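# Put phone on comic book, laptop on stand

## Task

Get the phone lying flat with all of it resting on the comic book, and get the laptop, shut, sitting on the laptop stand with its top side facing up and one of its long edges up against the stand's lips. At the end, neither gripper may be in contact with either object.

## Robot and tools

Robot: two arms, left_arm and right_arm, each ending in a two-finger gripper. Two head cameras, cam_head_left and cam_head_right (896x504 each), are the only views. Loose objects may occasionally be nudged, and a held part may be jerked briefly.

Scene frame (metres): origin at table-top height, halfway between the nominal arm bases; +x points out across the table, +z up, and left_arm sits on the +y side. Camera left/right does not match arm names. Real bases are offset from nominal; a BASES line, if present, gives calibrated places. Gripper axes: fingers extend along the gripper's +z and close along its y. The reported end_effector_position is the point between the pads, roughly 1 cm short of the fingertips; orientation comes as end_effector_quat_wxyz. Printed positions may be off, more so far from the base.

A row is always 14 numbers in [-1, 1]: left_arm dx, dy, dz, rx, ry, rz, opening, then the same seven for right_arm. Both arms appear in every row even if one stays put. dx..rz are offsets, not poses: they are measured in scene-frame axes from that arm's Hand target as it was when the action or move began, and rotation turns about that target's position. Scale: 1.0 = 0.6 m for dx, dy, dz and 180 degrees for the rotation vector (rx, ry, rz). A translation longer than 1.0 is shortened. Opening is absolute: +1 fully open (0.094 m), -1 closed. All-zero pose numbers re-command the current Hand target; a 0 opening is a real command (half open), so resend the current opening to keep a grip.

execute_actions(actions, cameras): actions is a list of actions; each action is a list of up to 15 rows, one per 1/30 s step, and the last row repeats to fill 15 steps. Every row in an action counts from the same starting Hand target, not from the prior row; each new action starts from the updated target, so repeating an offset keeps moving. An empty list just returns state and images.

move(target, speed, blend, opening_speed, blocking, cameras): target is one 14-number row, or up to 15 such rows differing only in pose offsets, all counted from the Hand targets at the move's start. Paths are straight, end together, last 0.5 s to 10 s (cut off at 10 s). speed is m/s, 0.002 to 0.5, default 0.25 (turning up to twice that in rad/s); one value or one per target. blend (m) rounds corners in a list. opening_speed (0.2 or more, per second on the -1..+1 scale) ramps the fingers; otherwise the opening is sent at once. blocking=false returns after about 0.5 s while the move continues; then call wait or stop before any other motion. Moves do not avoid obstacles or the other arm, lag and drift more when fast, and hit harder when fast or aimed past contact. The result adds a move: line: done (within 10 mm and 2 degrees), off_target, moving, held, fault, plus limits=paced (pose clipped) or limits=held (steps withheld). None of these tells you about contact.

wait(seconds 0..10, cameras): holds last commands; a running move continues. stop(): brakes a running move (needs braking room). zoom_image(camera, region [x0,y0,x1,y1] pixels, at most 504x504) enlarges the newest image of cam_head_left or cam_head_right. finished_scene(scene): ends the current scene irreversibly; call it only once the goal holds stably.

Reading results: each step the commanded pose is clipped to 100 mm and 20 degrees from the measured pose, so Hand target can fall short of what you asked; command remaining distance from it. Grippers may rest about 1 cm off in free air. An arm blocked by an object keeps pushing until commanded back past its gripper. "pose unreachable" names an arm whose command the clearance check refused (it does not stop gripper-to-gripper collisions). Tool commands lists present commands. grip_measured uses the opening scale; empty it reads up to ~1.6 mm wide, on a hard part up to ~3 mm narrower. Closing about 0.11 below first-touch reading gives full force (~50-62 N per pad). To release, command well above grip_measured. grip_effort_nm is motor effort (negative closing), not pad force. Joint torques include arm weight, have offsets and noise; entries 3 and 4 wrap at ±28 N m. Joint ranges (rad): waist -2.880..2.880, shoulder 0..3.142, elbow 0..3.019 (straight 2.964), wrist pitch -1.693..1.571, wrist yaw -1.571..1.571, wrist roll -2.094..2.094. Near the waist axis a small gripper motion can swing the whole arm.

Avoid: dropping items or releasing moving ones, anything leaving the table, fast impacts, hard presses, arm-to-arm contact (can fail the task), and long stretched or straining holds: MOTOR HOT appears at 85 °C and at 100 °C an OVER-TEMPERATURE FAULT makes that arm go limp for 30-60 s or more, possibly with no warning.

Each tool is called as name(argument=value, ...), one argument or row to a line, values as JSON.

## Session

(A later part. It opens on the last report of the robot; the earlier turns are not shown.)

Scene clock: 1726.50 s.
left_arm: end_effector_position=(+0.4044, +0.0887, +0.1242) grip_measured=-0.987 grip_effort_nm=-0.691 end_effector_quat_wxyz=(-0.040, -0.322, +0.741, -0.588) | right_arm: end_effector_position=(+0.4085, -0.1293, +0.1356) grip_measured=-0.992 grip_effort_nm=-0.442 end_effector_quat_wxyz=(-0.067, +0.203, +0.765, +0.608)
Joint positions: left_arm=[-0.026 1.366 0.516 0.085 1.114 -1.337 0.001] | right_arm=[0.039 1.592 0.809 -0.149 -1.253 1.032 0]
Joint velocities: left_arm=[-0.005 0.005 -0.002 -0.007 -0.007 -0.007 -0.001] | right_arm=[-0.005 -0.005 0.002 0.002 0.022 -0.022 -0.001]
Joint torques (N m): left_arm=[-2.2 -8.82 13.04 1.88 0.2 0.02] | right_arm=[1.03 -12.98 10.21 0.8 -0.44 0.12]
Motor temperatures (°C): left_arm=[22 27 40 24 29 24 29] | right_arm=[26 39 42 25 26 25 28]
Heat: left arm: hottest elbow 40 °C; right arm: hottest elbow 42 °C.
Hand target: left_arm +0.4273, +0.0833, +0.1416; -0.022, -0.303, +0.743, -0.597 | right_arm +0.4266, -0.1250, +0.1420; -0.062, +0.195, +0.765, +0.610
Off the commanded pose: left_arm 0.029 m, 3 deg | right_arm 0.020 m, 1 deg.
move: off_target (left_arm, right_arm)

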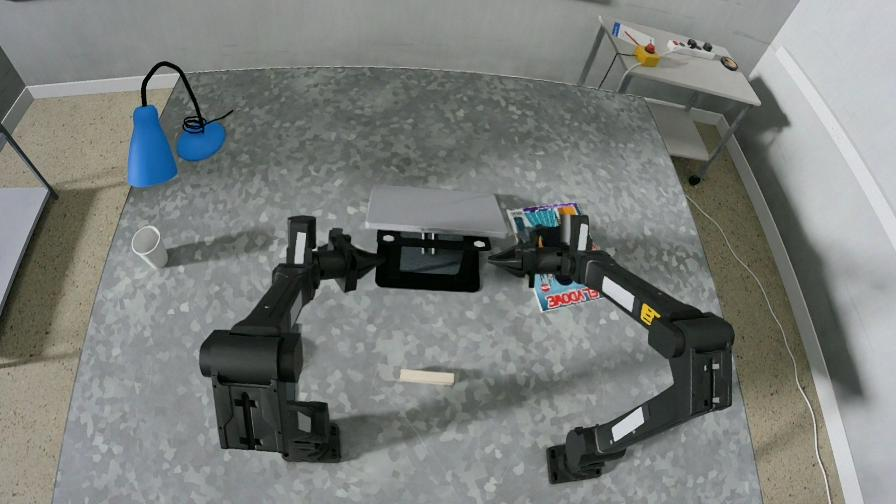

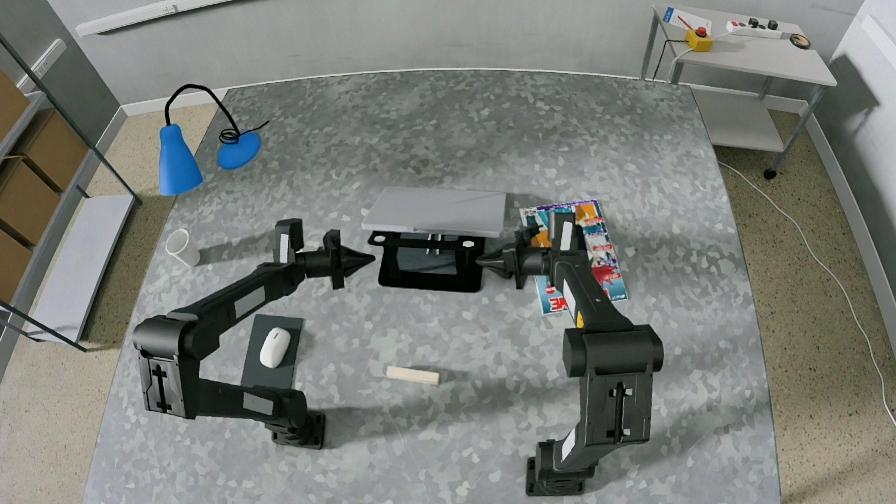

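move(
  target=[
    [0.02, 0, 0.03, 0, 0, 0, -1, 0.02, 0, 0.01, 0, 0, 0, -1],
    [0.045, 0, 0.03, 0, 0, 0, -1, 0.045, 0, 0.01, 0, 0, 0, -1],
  ],
  speed=0.04,
)

zoom_image(
  camera="cam_head_left",
  region=[330, 160, 530, 310],
)

zoom_image(
  camera="cam_head_right",
  region=[310, 160, 510, 310],
)

Scene clock: 1730.13 s.
left_arm: end_effector_position=(+0.4277, +0.0887, +0.1365) grip_measured=-0.987 grip_effort_nm=-0.681 end_effector_quat_wxyz=(-0.039, -0.322, +0.740, -0.589) | right_arm: end_effector_position=(+0.4315, -0.1282, +0.1367) grip_measured=-0.992 grip_effort_nm=-0.442 end_effector_quat_wxyz=(-0.072, +0.207, +0.764, +0.607)
Joint positions: left_arm=[-0.026 1.393 0.587 0.046 1.114 -1.341 0.001] | right_arm=[0.039 1.641 0.881 -0.186 -1.253 1.032 0]
Joint velocities: left_arm=[0.015 0.005 0.007 0.002 0.095 0.007 0] | right_arm=[-0.015 -0.024 0.002 -0.007 -0.051 0.037 -0.001]
Joint torques (N m): left_arm=[-2.9 -10.81 15.15 1.06 0.28 0.07] | right_arm=[0.79 -13.57 11.12 0.65 -0.52 0.08]
Motor temperatures (°C): left_arm=[22 27 40 24 29 24 29] | right_arm=[26 38 43 25 26 25 28]
Heat: left arm: hottest elbow 40 °C; right arm: hottest elbow 43 °C.
Hand target: left_arm +0.4544, +0.0830, +0.1596; -0.022, -0.303, +0.743, -0.597 | right_arm +0.4537, -0.1253, +0.1473; -0.062, +0.195, +0.765, +0.610
Off the commanded pose: left_arm 0.036 m, 3 deg | right_arm 0.025 m, 2 deg.
move: off_target (left_arm, right_arm)

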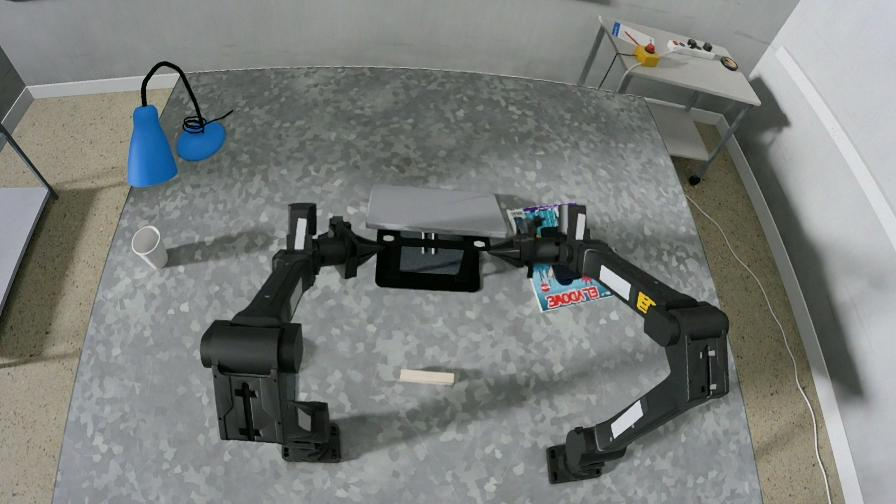

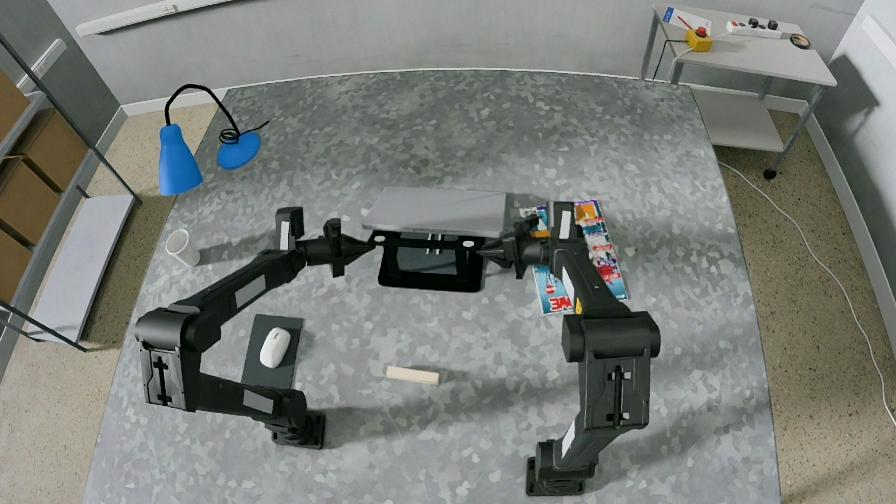

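Scaled by 2.520.

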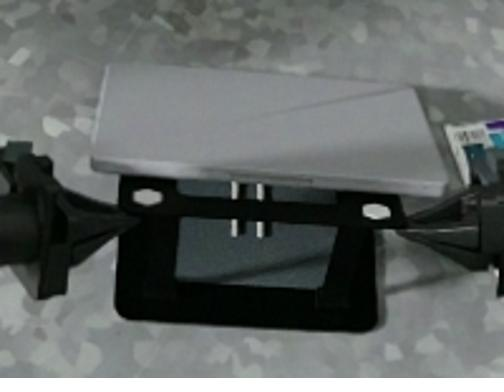

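Scaled by 2.520.

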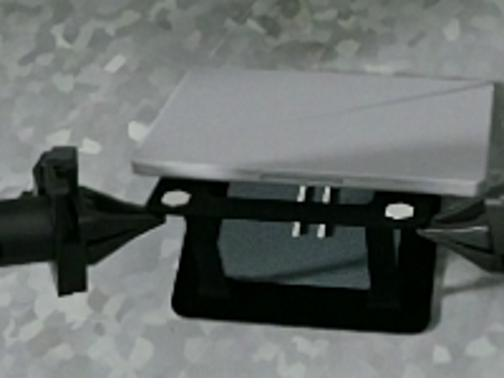

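move(
  target=[0, 0.03, 0.008, 0, 0, 0, -1, 0, -0.013, 0.008, 0, 0, 0, -1],
  speed=0.04,
)

move(
  target=[0.025, 0, 0.0, 0, 0, 0, -1, 0.02, 0, 0.0, 0, 0, 0, -1],
  speed=0.04,
)

zoom_image(
  camera="cam_head_left",
  region=[330, 160, 530, 310],
)

zoom_image(
  camera="cam_head_right",
  region=[310, 160, 510, 310],
)

Scene clock: 1739.13 s.
left_arm: end_effector_position=(+0.4269, +0.0950, +0.1385) grip_measured=-0.987 grip_effort_nm=-0.681 end_effector_quat_wxyz=(-0.050, -0.321, +0.743, -0.586) | right_arm: end_effector_position=(+0.4300, -0.1296, +0.1378) grip_measured=-0.992 grip_effort_nm=-0.437 end_effector_quat_wxyz=(-0.080, +0.207, +0.765, +0.604)
Joint positions: left_arm=[-0.005 1.393 0.612 -0.054 1.141 -1.278 0.001] | right_arm=[0.036 1.641 0.894 -0.248 -1.259 0.996 0]
Joint velocities: left_arm=[-0.015 -0.015 0.002 0.007 -0.051 0.051 0.001] | right_arm=[-0.005 0.005 -0.022 0.002 -0.051 0.007 -0.001]
Joint torques (N m): left_arm=[-0.03 -10.23 14.67 0.96 0.64 0.14] | right_arm=[-0.15 -14.27 11.07 0.54 -0.66 0]
Motor temperatures (°C): left_arm=[22 27 42 24 29 24 29] | right_arm=[26 38 44 25 26 25 28]
Heat: left arm: hottest elbow 42 °C; right arm: hottest elbow 44 °C.
Hand target: left_arm +0.4545, +0.1009, +0.1641; -0.022, -0.303, +0.743, -0.597 | right_arm +0.4537, -0.1330, +0.1521; -0.062, +0.195, +0.765, +0.610
Off the commanded pose: left_arm 0.038 m, 4 deg | right_arm 0.028 m, 3 deg.
move: off_target (left_arm, right_arm)

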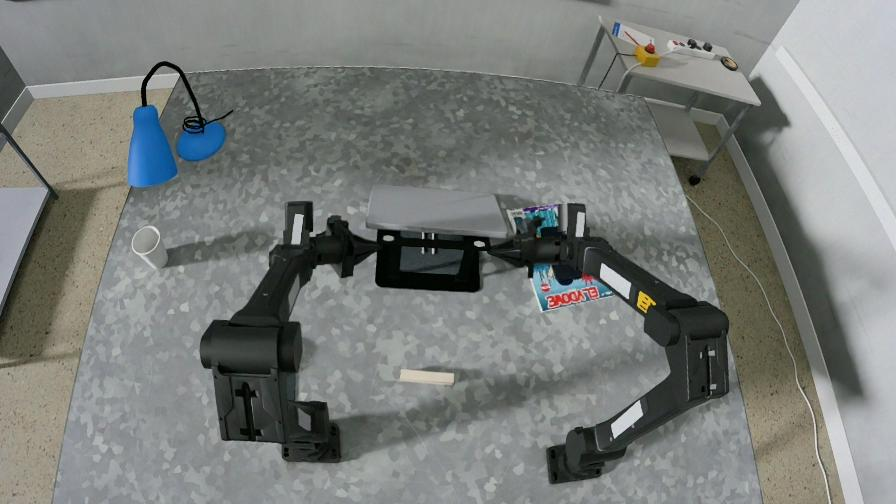

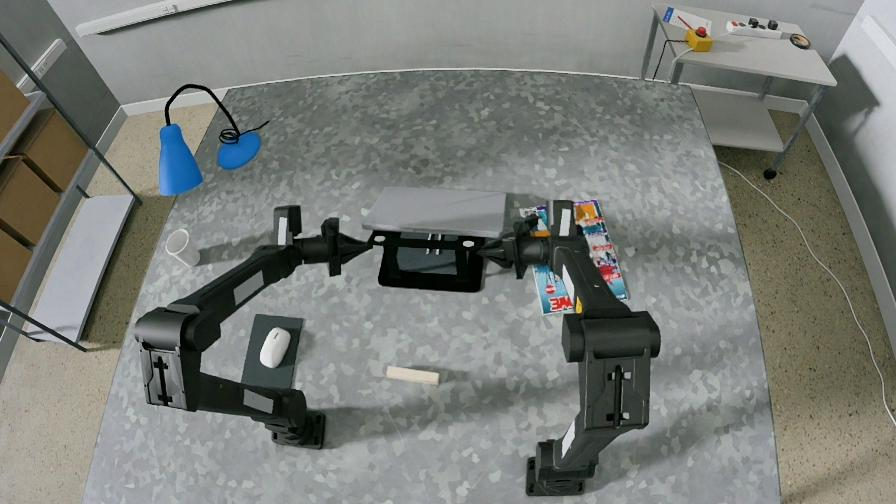

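Scene clock: 1740.10 s.
left_arm: end_effector_position=(+0.4337, +0.0952, +0.1346) grip_measured=-0.987 grip_effort_nm=-0.686 end_effector_quat_wxyz=(-0.056, -0.325, +0.742, -0.584) | right_arm: end_effector_position=(+0.4365, -0.1296, +0.1353) grip_measured=-0.992 grip_effort_nm=-0.442 end_effector_quat_wxyz=(-0.085, +0.211, +0.765, +0.603)
Joint positions: left_arm=[-0.005 1.421 0.632 -0.062 1.142 -1.276 0.001] | right_arm=[0.035 1.662 0.917 -0.265 -1.26 0.991 0]
Joint velocities: left_arm=[0.005 -0.005 -0.002 0.002 0.051 -0.007 -0.001] | right_arm=[-0.005 0.005 -0.002 -0.022 -0.022 0.037 -0.002]
Joint torques (N m): left_arm=[-0.62 -10.4 16.24 1.24 0.54 0.14] | right_arm=[-0.26 -14.27 11.92 0.76 -0.64 0.01]
Motor temperatures (°C): left_arm=[22 27 42 24 29 24 29] | right_arm=[26 38 44 25 26 25 28]
Heat: left arm: hottest elbow 42 °C; right arm: hottest elbow 44 °C.
Hand target: left_arm +0.4695, +0.1008, +0.1643; -0.022, -0.303, +0.743, -0.597 | right_arm +0.4659, -0.1332, +0.1519; -0.062, +0.195, +0.765, +0.610
Off the commanded pose: left_arm 0.047 m, 5 deg | right_arm 0.034 m, 3 deg.
move: off_target (left_arm, right_arm)

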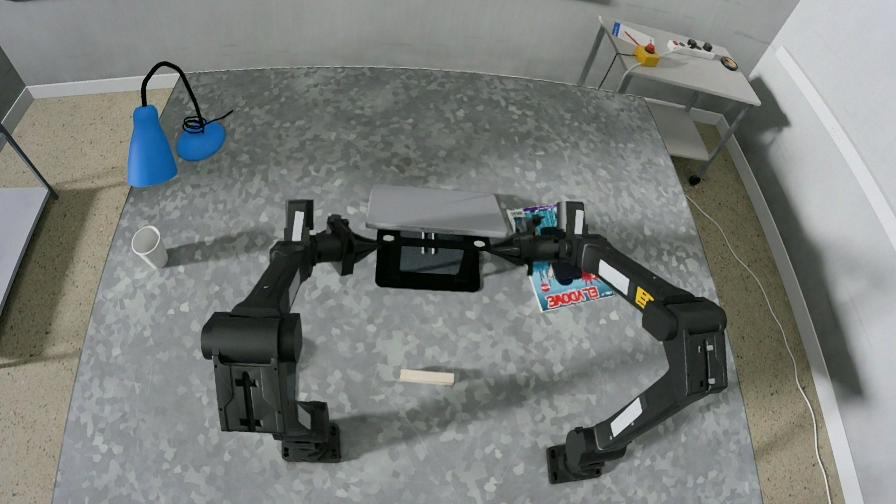

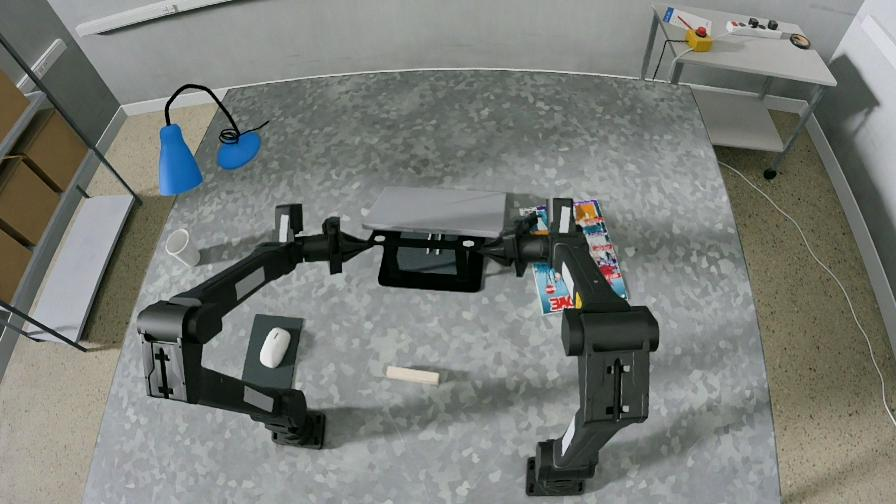

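Scaled by 2.520.

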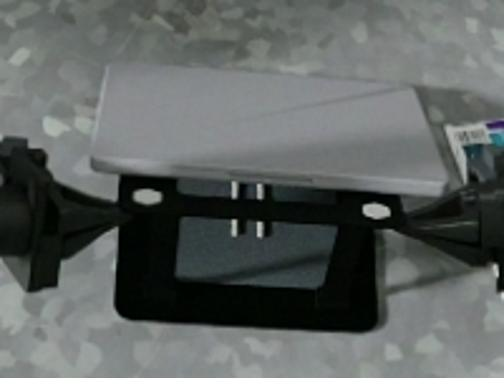

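Scaled by 2.520.

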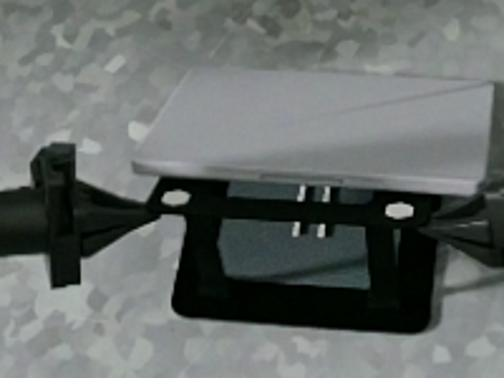

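move(
  target=[-0.02, 0.045, 0.012, 0, 0, 0, -1, -0.01, -0.04, 0.01, 0, 0, 0, -1],
  speed=0.05,
)

move(
  target=[0.03, 0, 0.0, 0, 0, 0, -1, 0.02, 0, 0.0, 0, 0, 0, -1],
  speed=0.04,
)

zoom_image(
  camera="cam_head_left",
  region=[330, 160, 530, 310],
)

zoom_image(
  camera="cam_head_right",
  region=[310, 160, 510, 310],
)

Scene clock: 1747.07 s.
left_arm: end_effector_position=(+0.4347, +0.1202, +0.1420) grip_measured=-0.987 grip_effort_nm=-0.681 end_effector_quat_wxyz=(-0.055, -0.322, +0.741, -0.586) | right_arm: end_effector_position=(+0.4395, -0.1519, +0.1436) grip_measured=-0.992 grip_effort_nm=-0.447 end_effector_quat_wxyz=(-0.080, +0.206, +0.764, +0.606)
Joint positions: left_arm=[0.067 1.416 0.669 -0.225 1.19 -1.137 0.001] | right_arm=[-0.016 1.662 0.957 -0.429 -1.289 0.847 0]
Joint velocities: left_arm=[-0.015 -0.015 -0.012 -0.017 0.022 0.022 0] | right_arm=[0.005 -0.005 0.007 0.002 -0.022 0.007 0.001]
Joint torques (N m): left_arm=[-0.67 -12.45 14.19 0.66 0.61 0.14] | right_arm=[-0.26 -15.44 10.66 0.43 -0.6 -0.02]
Motor temperatures (°C): left_arm=[22 27 43 24 29 24 29] | right_arm=[26 38 44 25 26 25 28]
Heat: left arm: hottest elbow 43 °C; right arm: hottest elbow 44 °C.
Hand target: left_arm +0.4577, +0.1278, +0.1712; -0.022, -0.302, +0.743, -0.596 | right_arm +0.4600, -0.1571, +0.1584; -0.061, +0.195, +0.765, +0.611
Off the commanded pose: left_arm 0.038 m, 5 deg | right_arm 0.025 m, 2 deg.
move: off_target (left_arm, right_arm)

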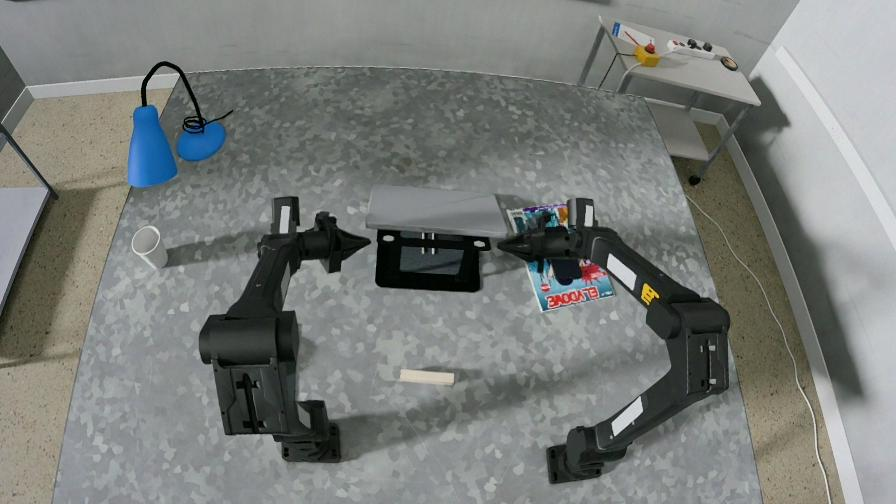

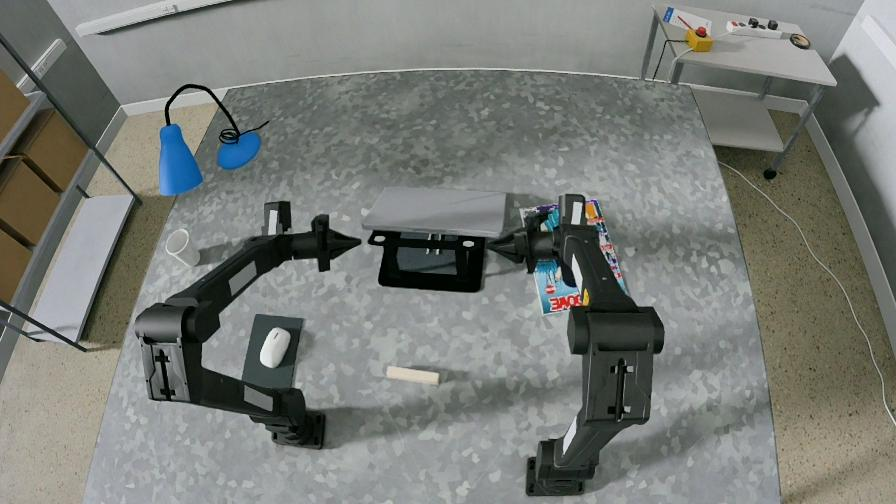

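Scene clock: 1748.17 s.
left_arm: end_effector_position=(+0.4518, +0.1219, +0.1533) grip_measured=-0.987 grip_effort_nm=-0.686 end_effector_quat_wxyz=(-0.042, -0.313, +0.743, -0.590) | right_arm: end_effector_position=(+0.4514, -0.1522, +0.1523) grip_measured=-0.992 grip_effort_nm=-0.442 end_effector_quat_wxyz=(-0.071, +0.200, +0.765, +0.608)
Joint positions: left_arm=[0.067 1.43 0.716 -0.225 1.19 -1.137 0.001] | right_arm=[-0.016 1.668 0.992 -0.436 -1.289 0.847 0]
Joint velocities: left_arm=[0.005 0.005 0.002 0.012 0.022 -0.051 0] | right_arm=[-0.024 -0.005 0.002 -0.002 -0.051 0.095 0]
Joint torques (N m): left_arm=[-0.73 -10.52 14.46 1.29 0.47 0.06] | right_arm=[-0.21 -13.92 10.76 0.43 -0.58 0.03]
Motor temperatures (°C): left_arm=[22 27 43 24 29 24 29] | right_arm=[26 38 45 25 26 25 28]
Heat: left arm: hottest elbow 43 °C; right arm: hottest elbow 45 °C.
Hand target: left_arm +0.4757, +0.1276, +0.1712; -0.022, -0.302, +0.743, -0.596 | right_arm +0.4721, -0.1574, +0.1580; -0.061, +0.196, +0.765, +0.611
Off the commanded pose: left_arm 0.030 m, 3 deg | right_arm 0.022 m, 1 deg.
move: off_target (left_arm, right_arm)

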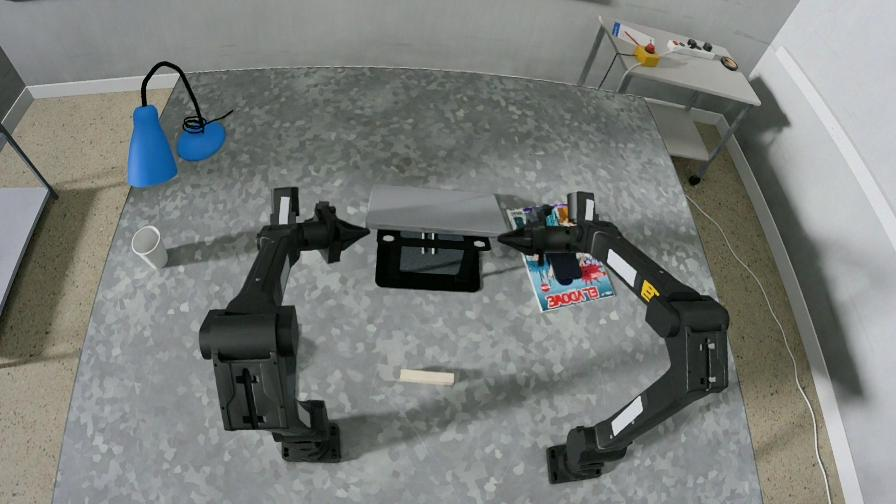

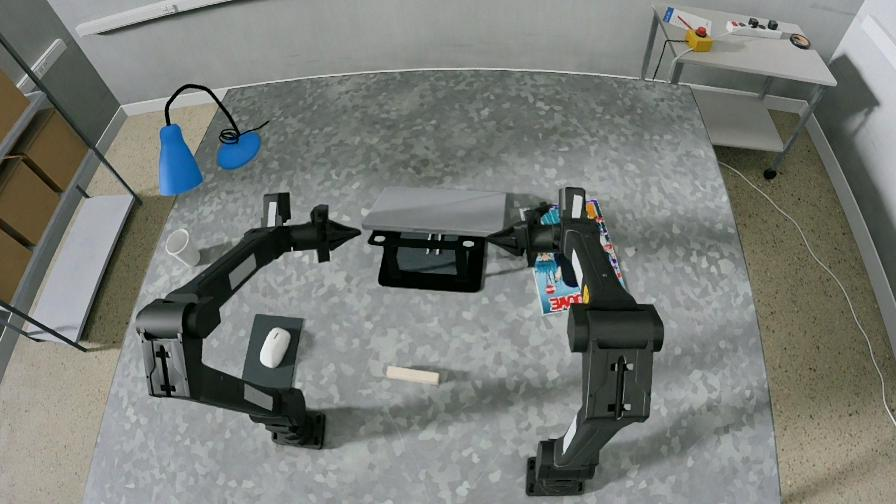

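Scaled by 2.520.

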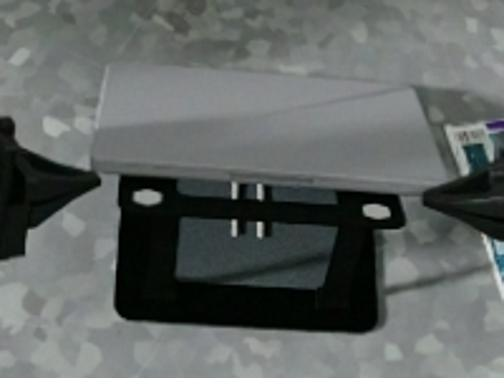

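Scaled by 2.520.

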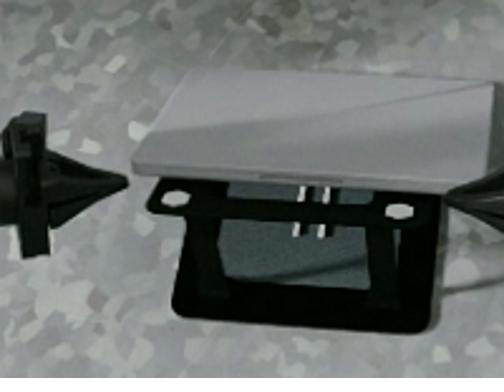

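move(
  target=[
    [-0.03, -0.005, -0.01, 0, 0, 0, -1, -0.01, 0, -0.018, 0, 0, 0, -1],
    [-0.03, -0.03, -0.02, 0, 0, 0, -1, -0.01, 0.01, -0.018, 0, 0, 0, -1],
  ],
  speed=0.05,
)

zoom_image(
  camera="cam_head_left",
  region=[330, 160, 530, 310],
)

zoom_image(
  camera="cam_head_right",
  region=[310, 160, 510, 310],
)

Scene clock: 1753.00 s.
left_arm: end_effector_position=(+0.4607, +0.1157, +0.1573) grip_measured=-0.987 grip_effort_nm=-0.681 end_effector_quat_wxyz=(-0.024, -0.309, +0.741, -0.595) | right_arm: end_effector_position=(+0.4563, -0.1523, +0.1518) grip_measured=-0.992 grip_effort_nm=-0.437 end_effector_quat_wxyz=(-0.062, +0.195, +0.765, +0.611)
Joint positions: left_arm=[0.046 1.43 0.707 -0.111 1.167 -1.215 0.001] | right_arm=[-0.016 1.675 0.992 -0.392 -1.288 0.865 0]
Joint velocities: left_arm=[0.005 -0.005 0.002 0.002 0.051 -0.081 0] | right_arm=[-0.005 -0.015 -0.027 -0.012 0.066 0.022 0]
Joint torques (N m): left_arm=[-2.96 -12.4 8.03 1.85 0.27 -0.05] | right_arm=[0.67 -14.39 8.49 1.18 -0.41 0.17]
Motor temperatures (°C): left_arm=[22 27 44 24 29 24 29] | right_arm=[26 38 46 25 26 25 28]
Heat: left arm: hottest elbow 44 °C; right arm: hottest elbow 46 °C.
Hand target: left_arm +0.4576, +0.1099, +0.1594; -0.022, -0.303, +0.743, -0.597 | right_arm +0.4658, -0.1514, +0.1474; -0.061, +0.195, +0.765, +0.611
Off the commanded pose: left_arm 0.007 m, 1 deg | right_arm 0.011 m, 0 deg.
move: off_target (right_arm)

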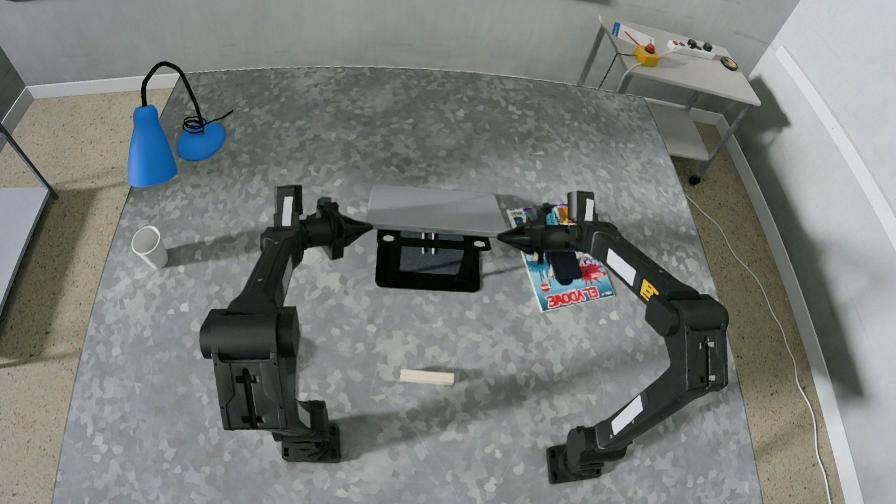

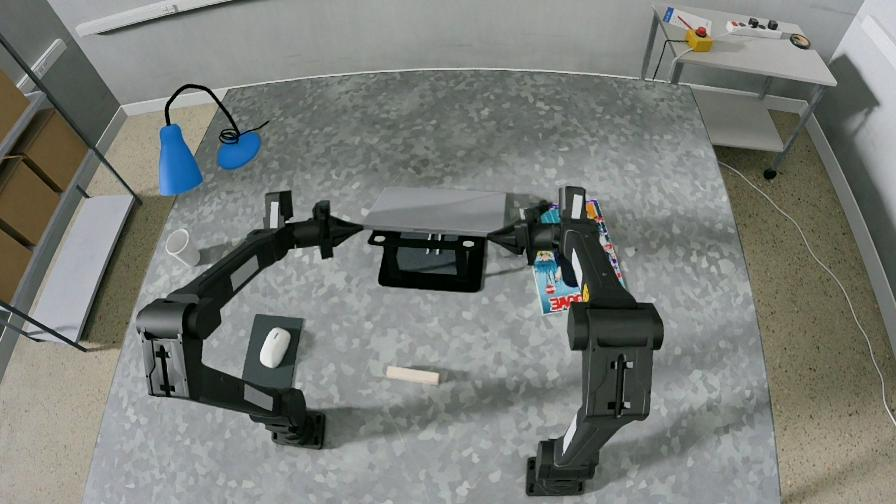

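Scaled by 2.520.

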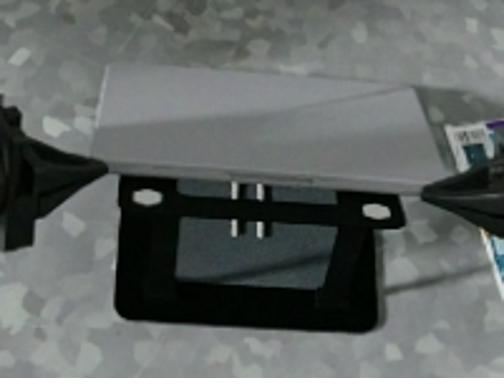

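Scaled by 2.520.

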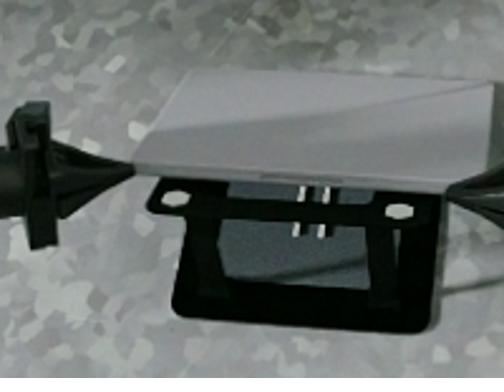

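move(
  target=[
    [-0.06, 0.03, 0.0, 0, 0, 0, -1, -0.06, -0.03, 0.0, 0, 0, 0, -1],
    [-0.12, 0.16, 0.05, 0, 0, 0, -1, -0.12, -0.16, 0.06, 0, 0, 0, -1],
  ],
  speed=0.1,
  blend=0.02,
)

zoom_image(
  camera="cam_head_left",
  region=[330, 160, 530, 310],
)

zoom_image(
  camera="cam_head_right",
  region=[310, 160, 510, 310],
)

zoom_image(
  camera="cam_head_left",
  region=[370, 165, 470, 215],
)

zoom_image(
  camera="cam_head_right",
  region=[370, 165, 510, 245],
)

Scene clock: 1760.53 s.
left_arm: end_effector_position=(+0.3661, +0.1939, +0.1737) grip_measured=-0.987 grip_effort_nm=-0.681 end_effector_quat_wxyz=(-0.046, -0.309, +0.741, -0.595) | right_arm: end_effector_position=(+0.3780, -0.2388, +0.1806) grip_measured=-0.992 grip_effort_nm=-0.442 end_effector_quat_wxyz=(-0.067, +0.202, +0.762, +0.612)
Joint positions: left_arm=[0.338 1.337 0.729 -1.121 1.275 -0.306 0.001] | right_arm=[-0.241 1.599 1.002 -1.302 -1.311 0.03 0]
Joint velocities: left_arm=[-0.015 -0.005 0.017 -0.012 -0.066 -0.007 0.001] | right_arm=[-0.015 -0.005 0.002 -0.007 -0.007 0.022 0]
Joint torques (N m): left_arm=[-0.5 -8.59 13.89 -0.36 0.44 0.16] | right_arm=[-0.09 -12.28 10.17 -0.61 -0.46 0.05]
Motor temperatures (°C): left_arm=[22 27 43 24 29 24 29] | right_arm=[26 38 46 25 26 24 28]
Heat: left arm: hottest elbow 43 °C; right arm: hottest elbow 46 °C.
Hand target: left_arm +0.3856, +0.2062, +0.1875; -0.025, -0.301, +0.745, -0.595 | right_arm +0.3956, -0.2469, +0.1853; -0.057, +0.198, +0.764, +0.611
Off the commanded pose: left_arm 0.028 m, 3 deg | right_arm 0.018 m, 1 deg.
move: off_target (left_arm, right_arm)

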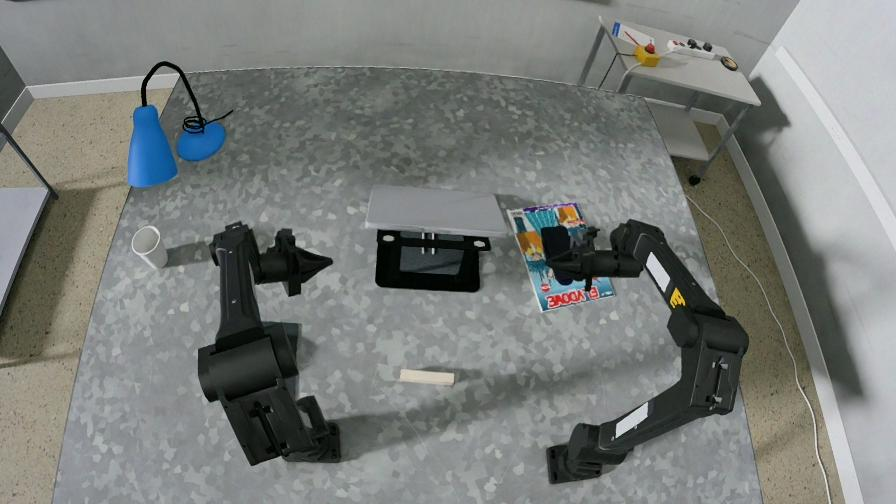

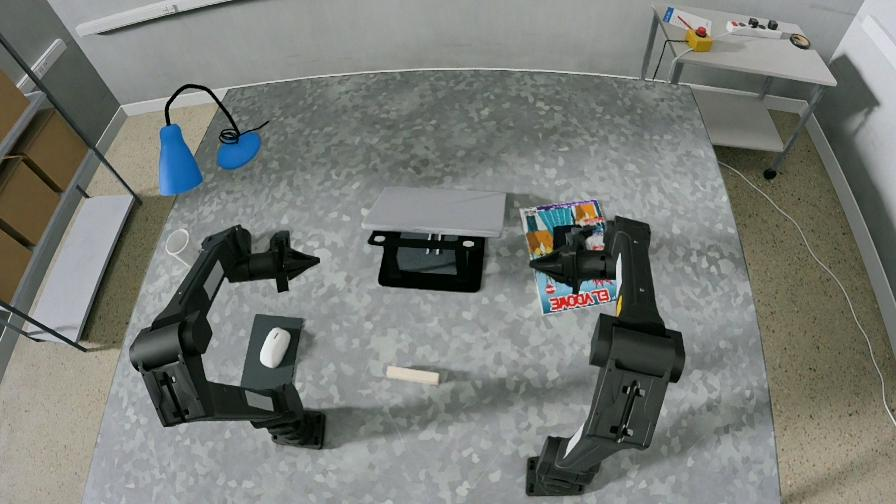

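Scaled by 2.520.

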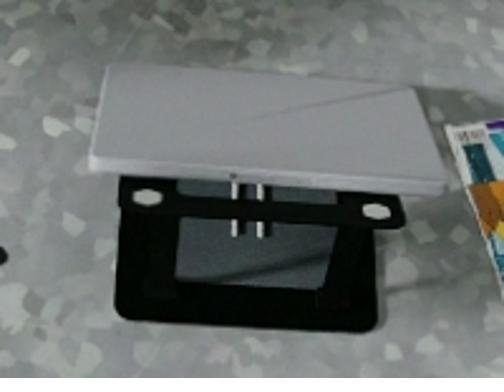

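Scaled by 2.520.

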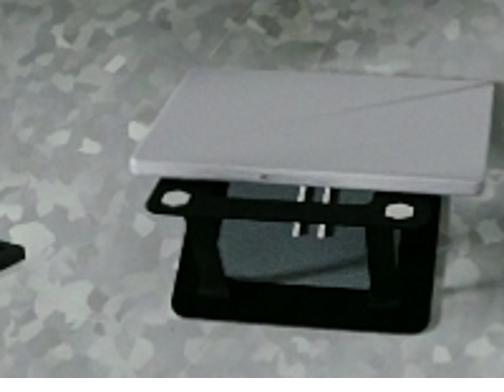

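Scaled by 5.040.

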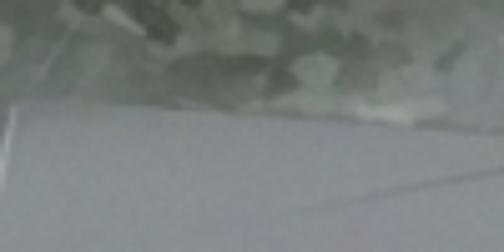

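Scaled by 3.600.

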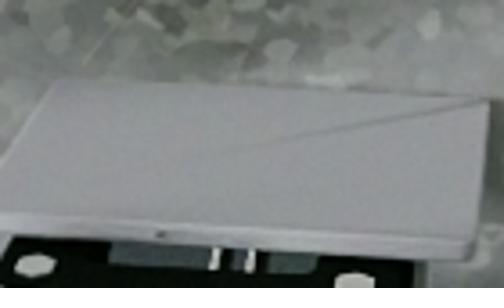

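finished_scene(
  scene=1,
)

The scene is finished.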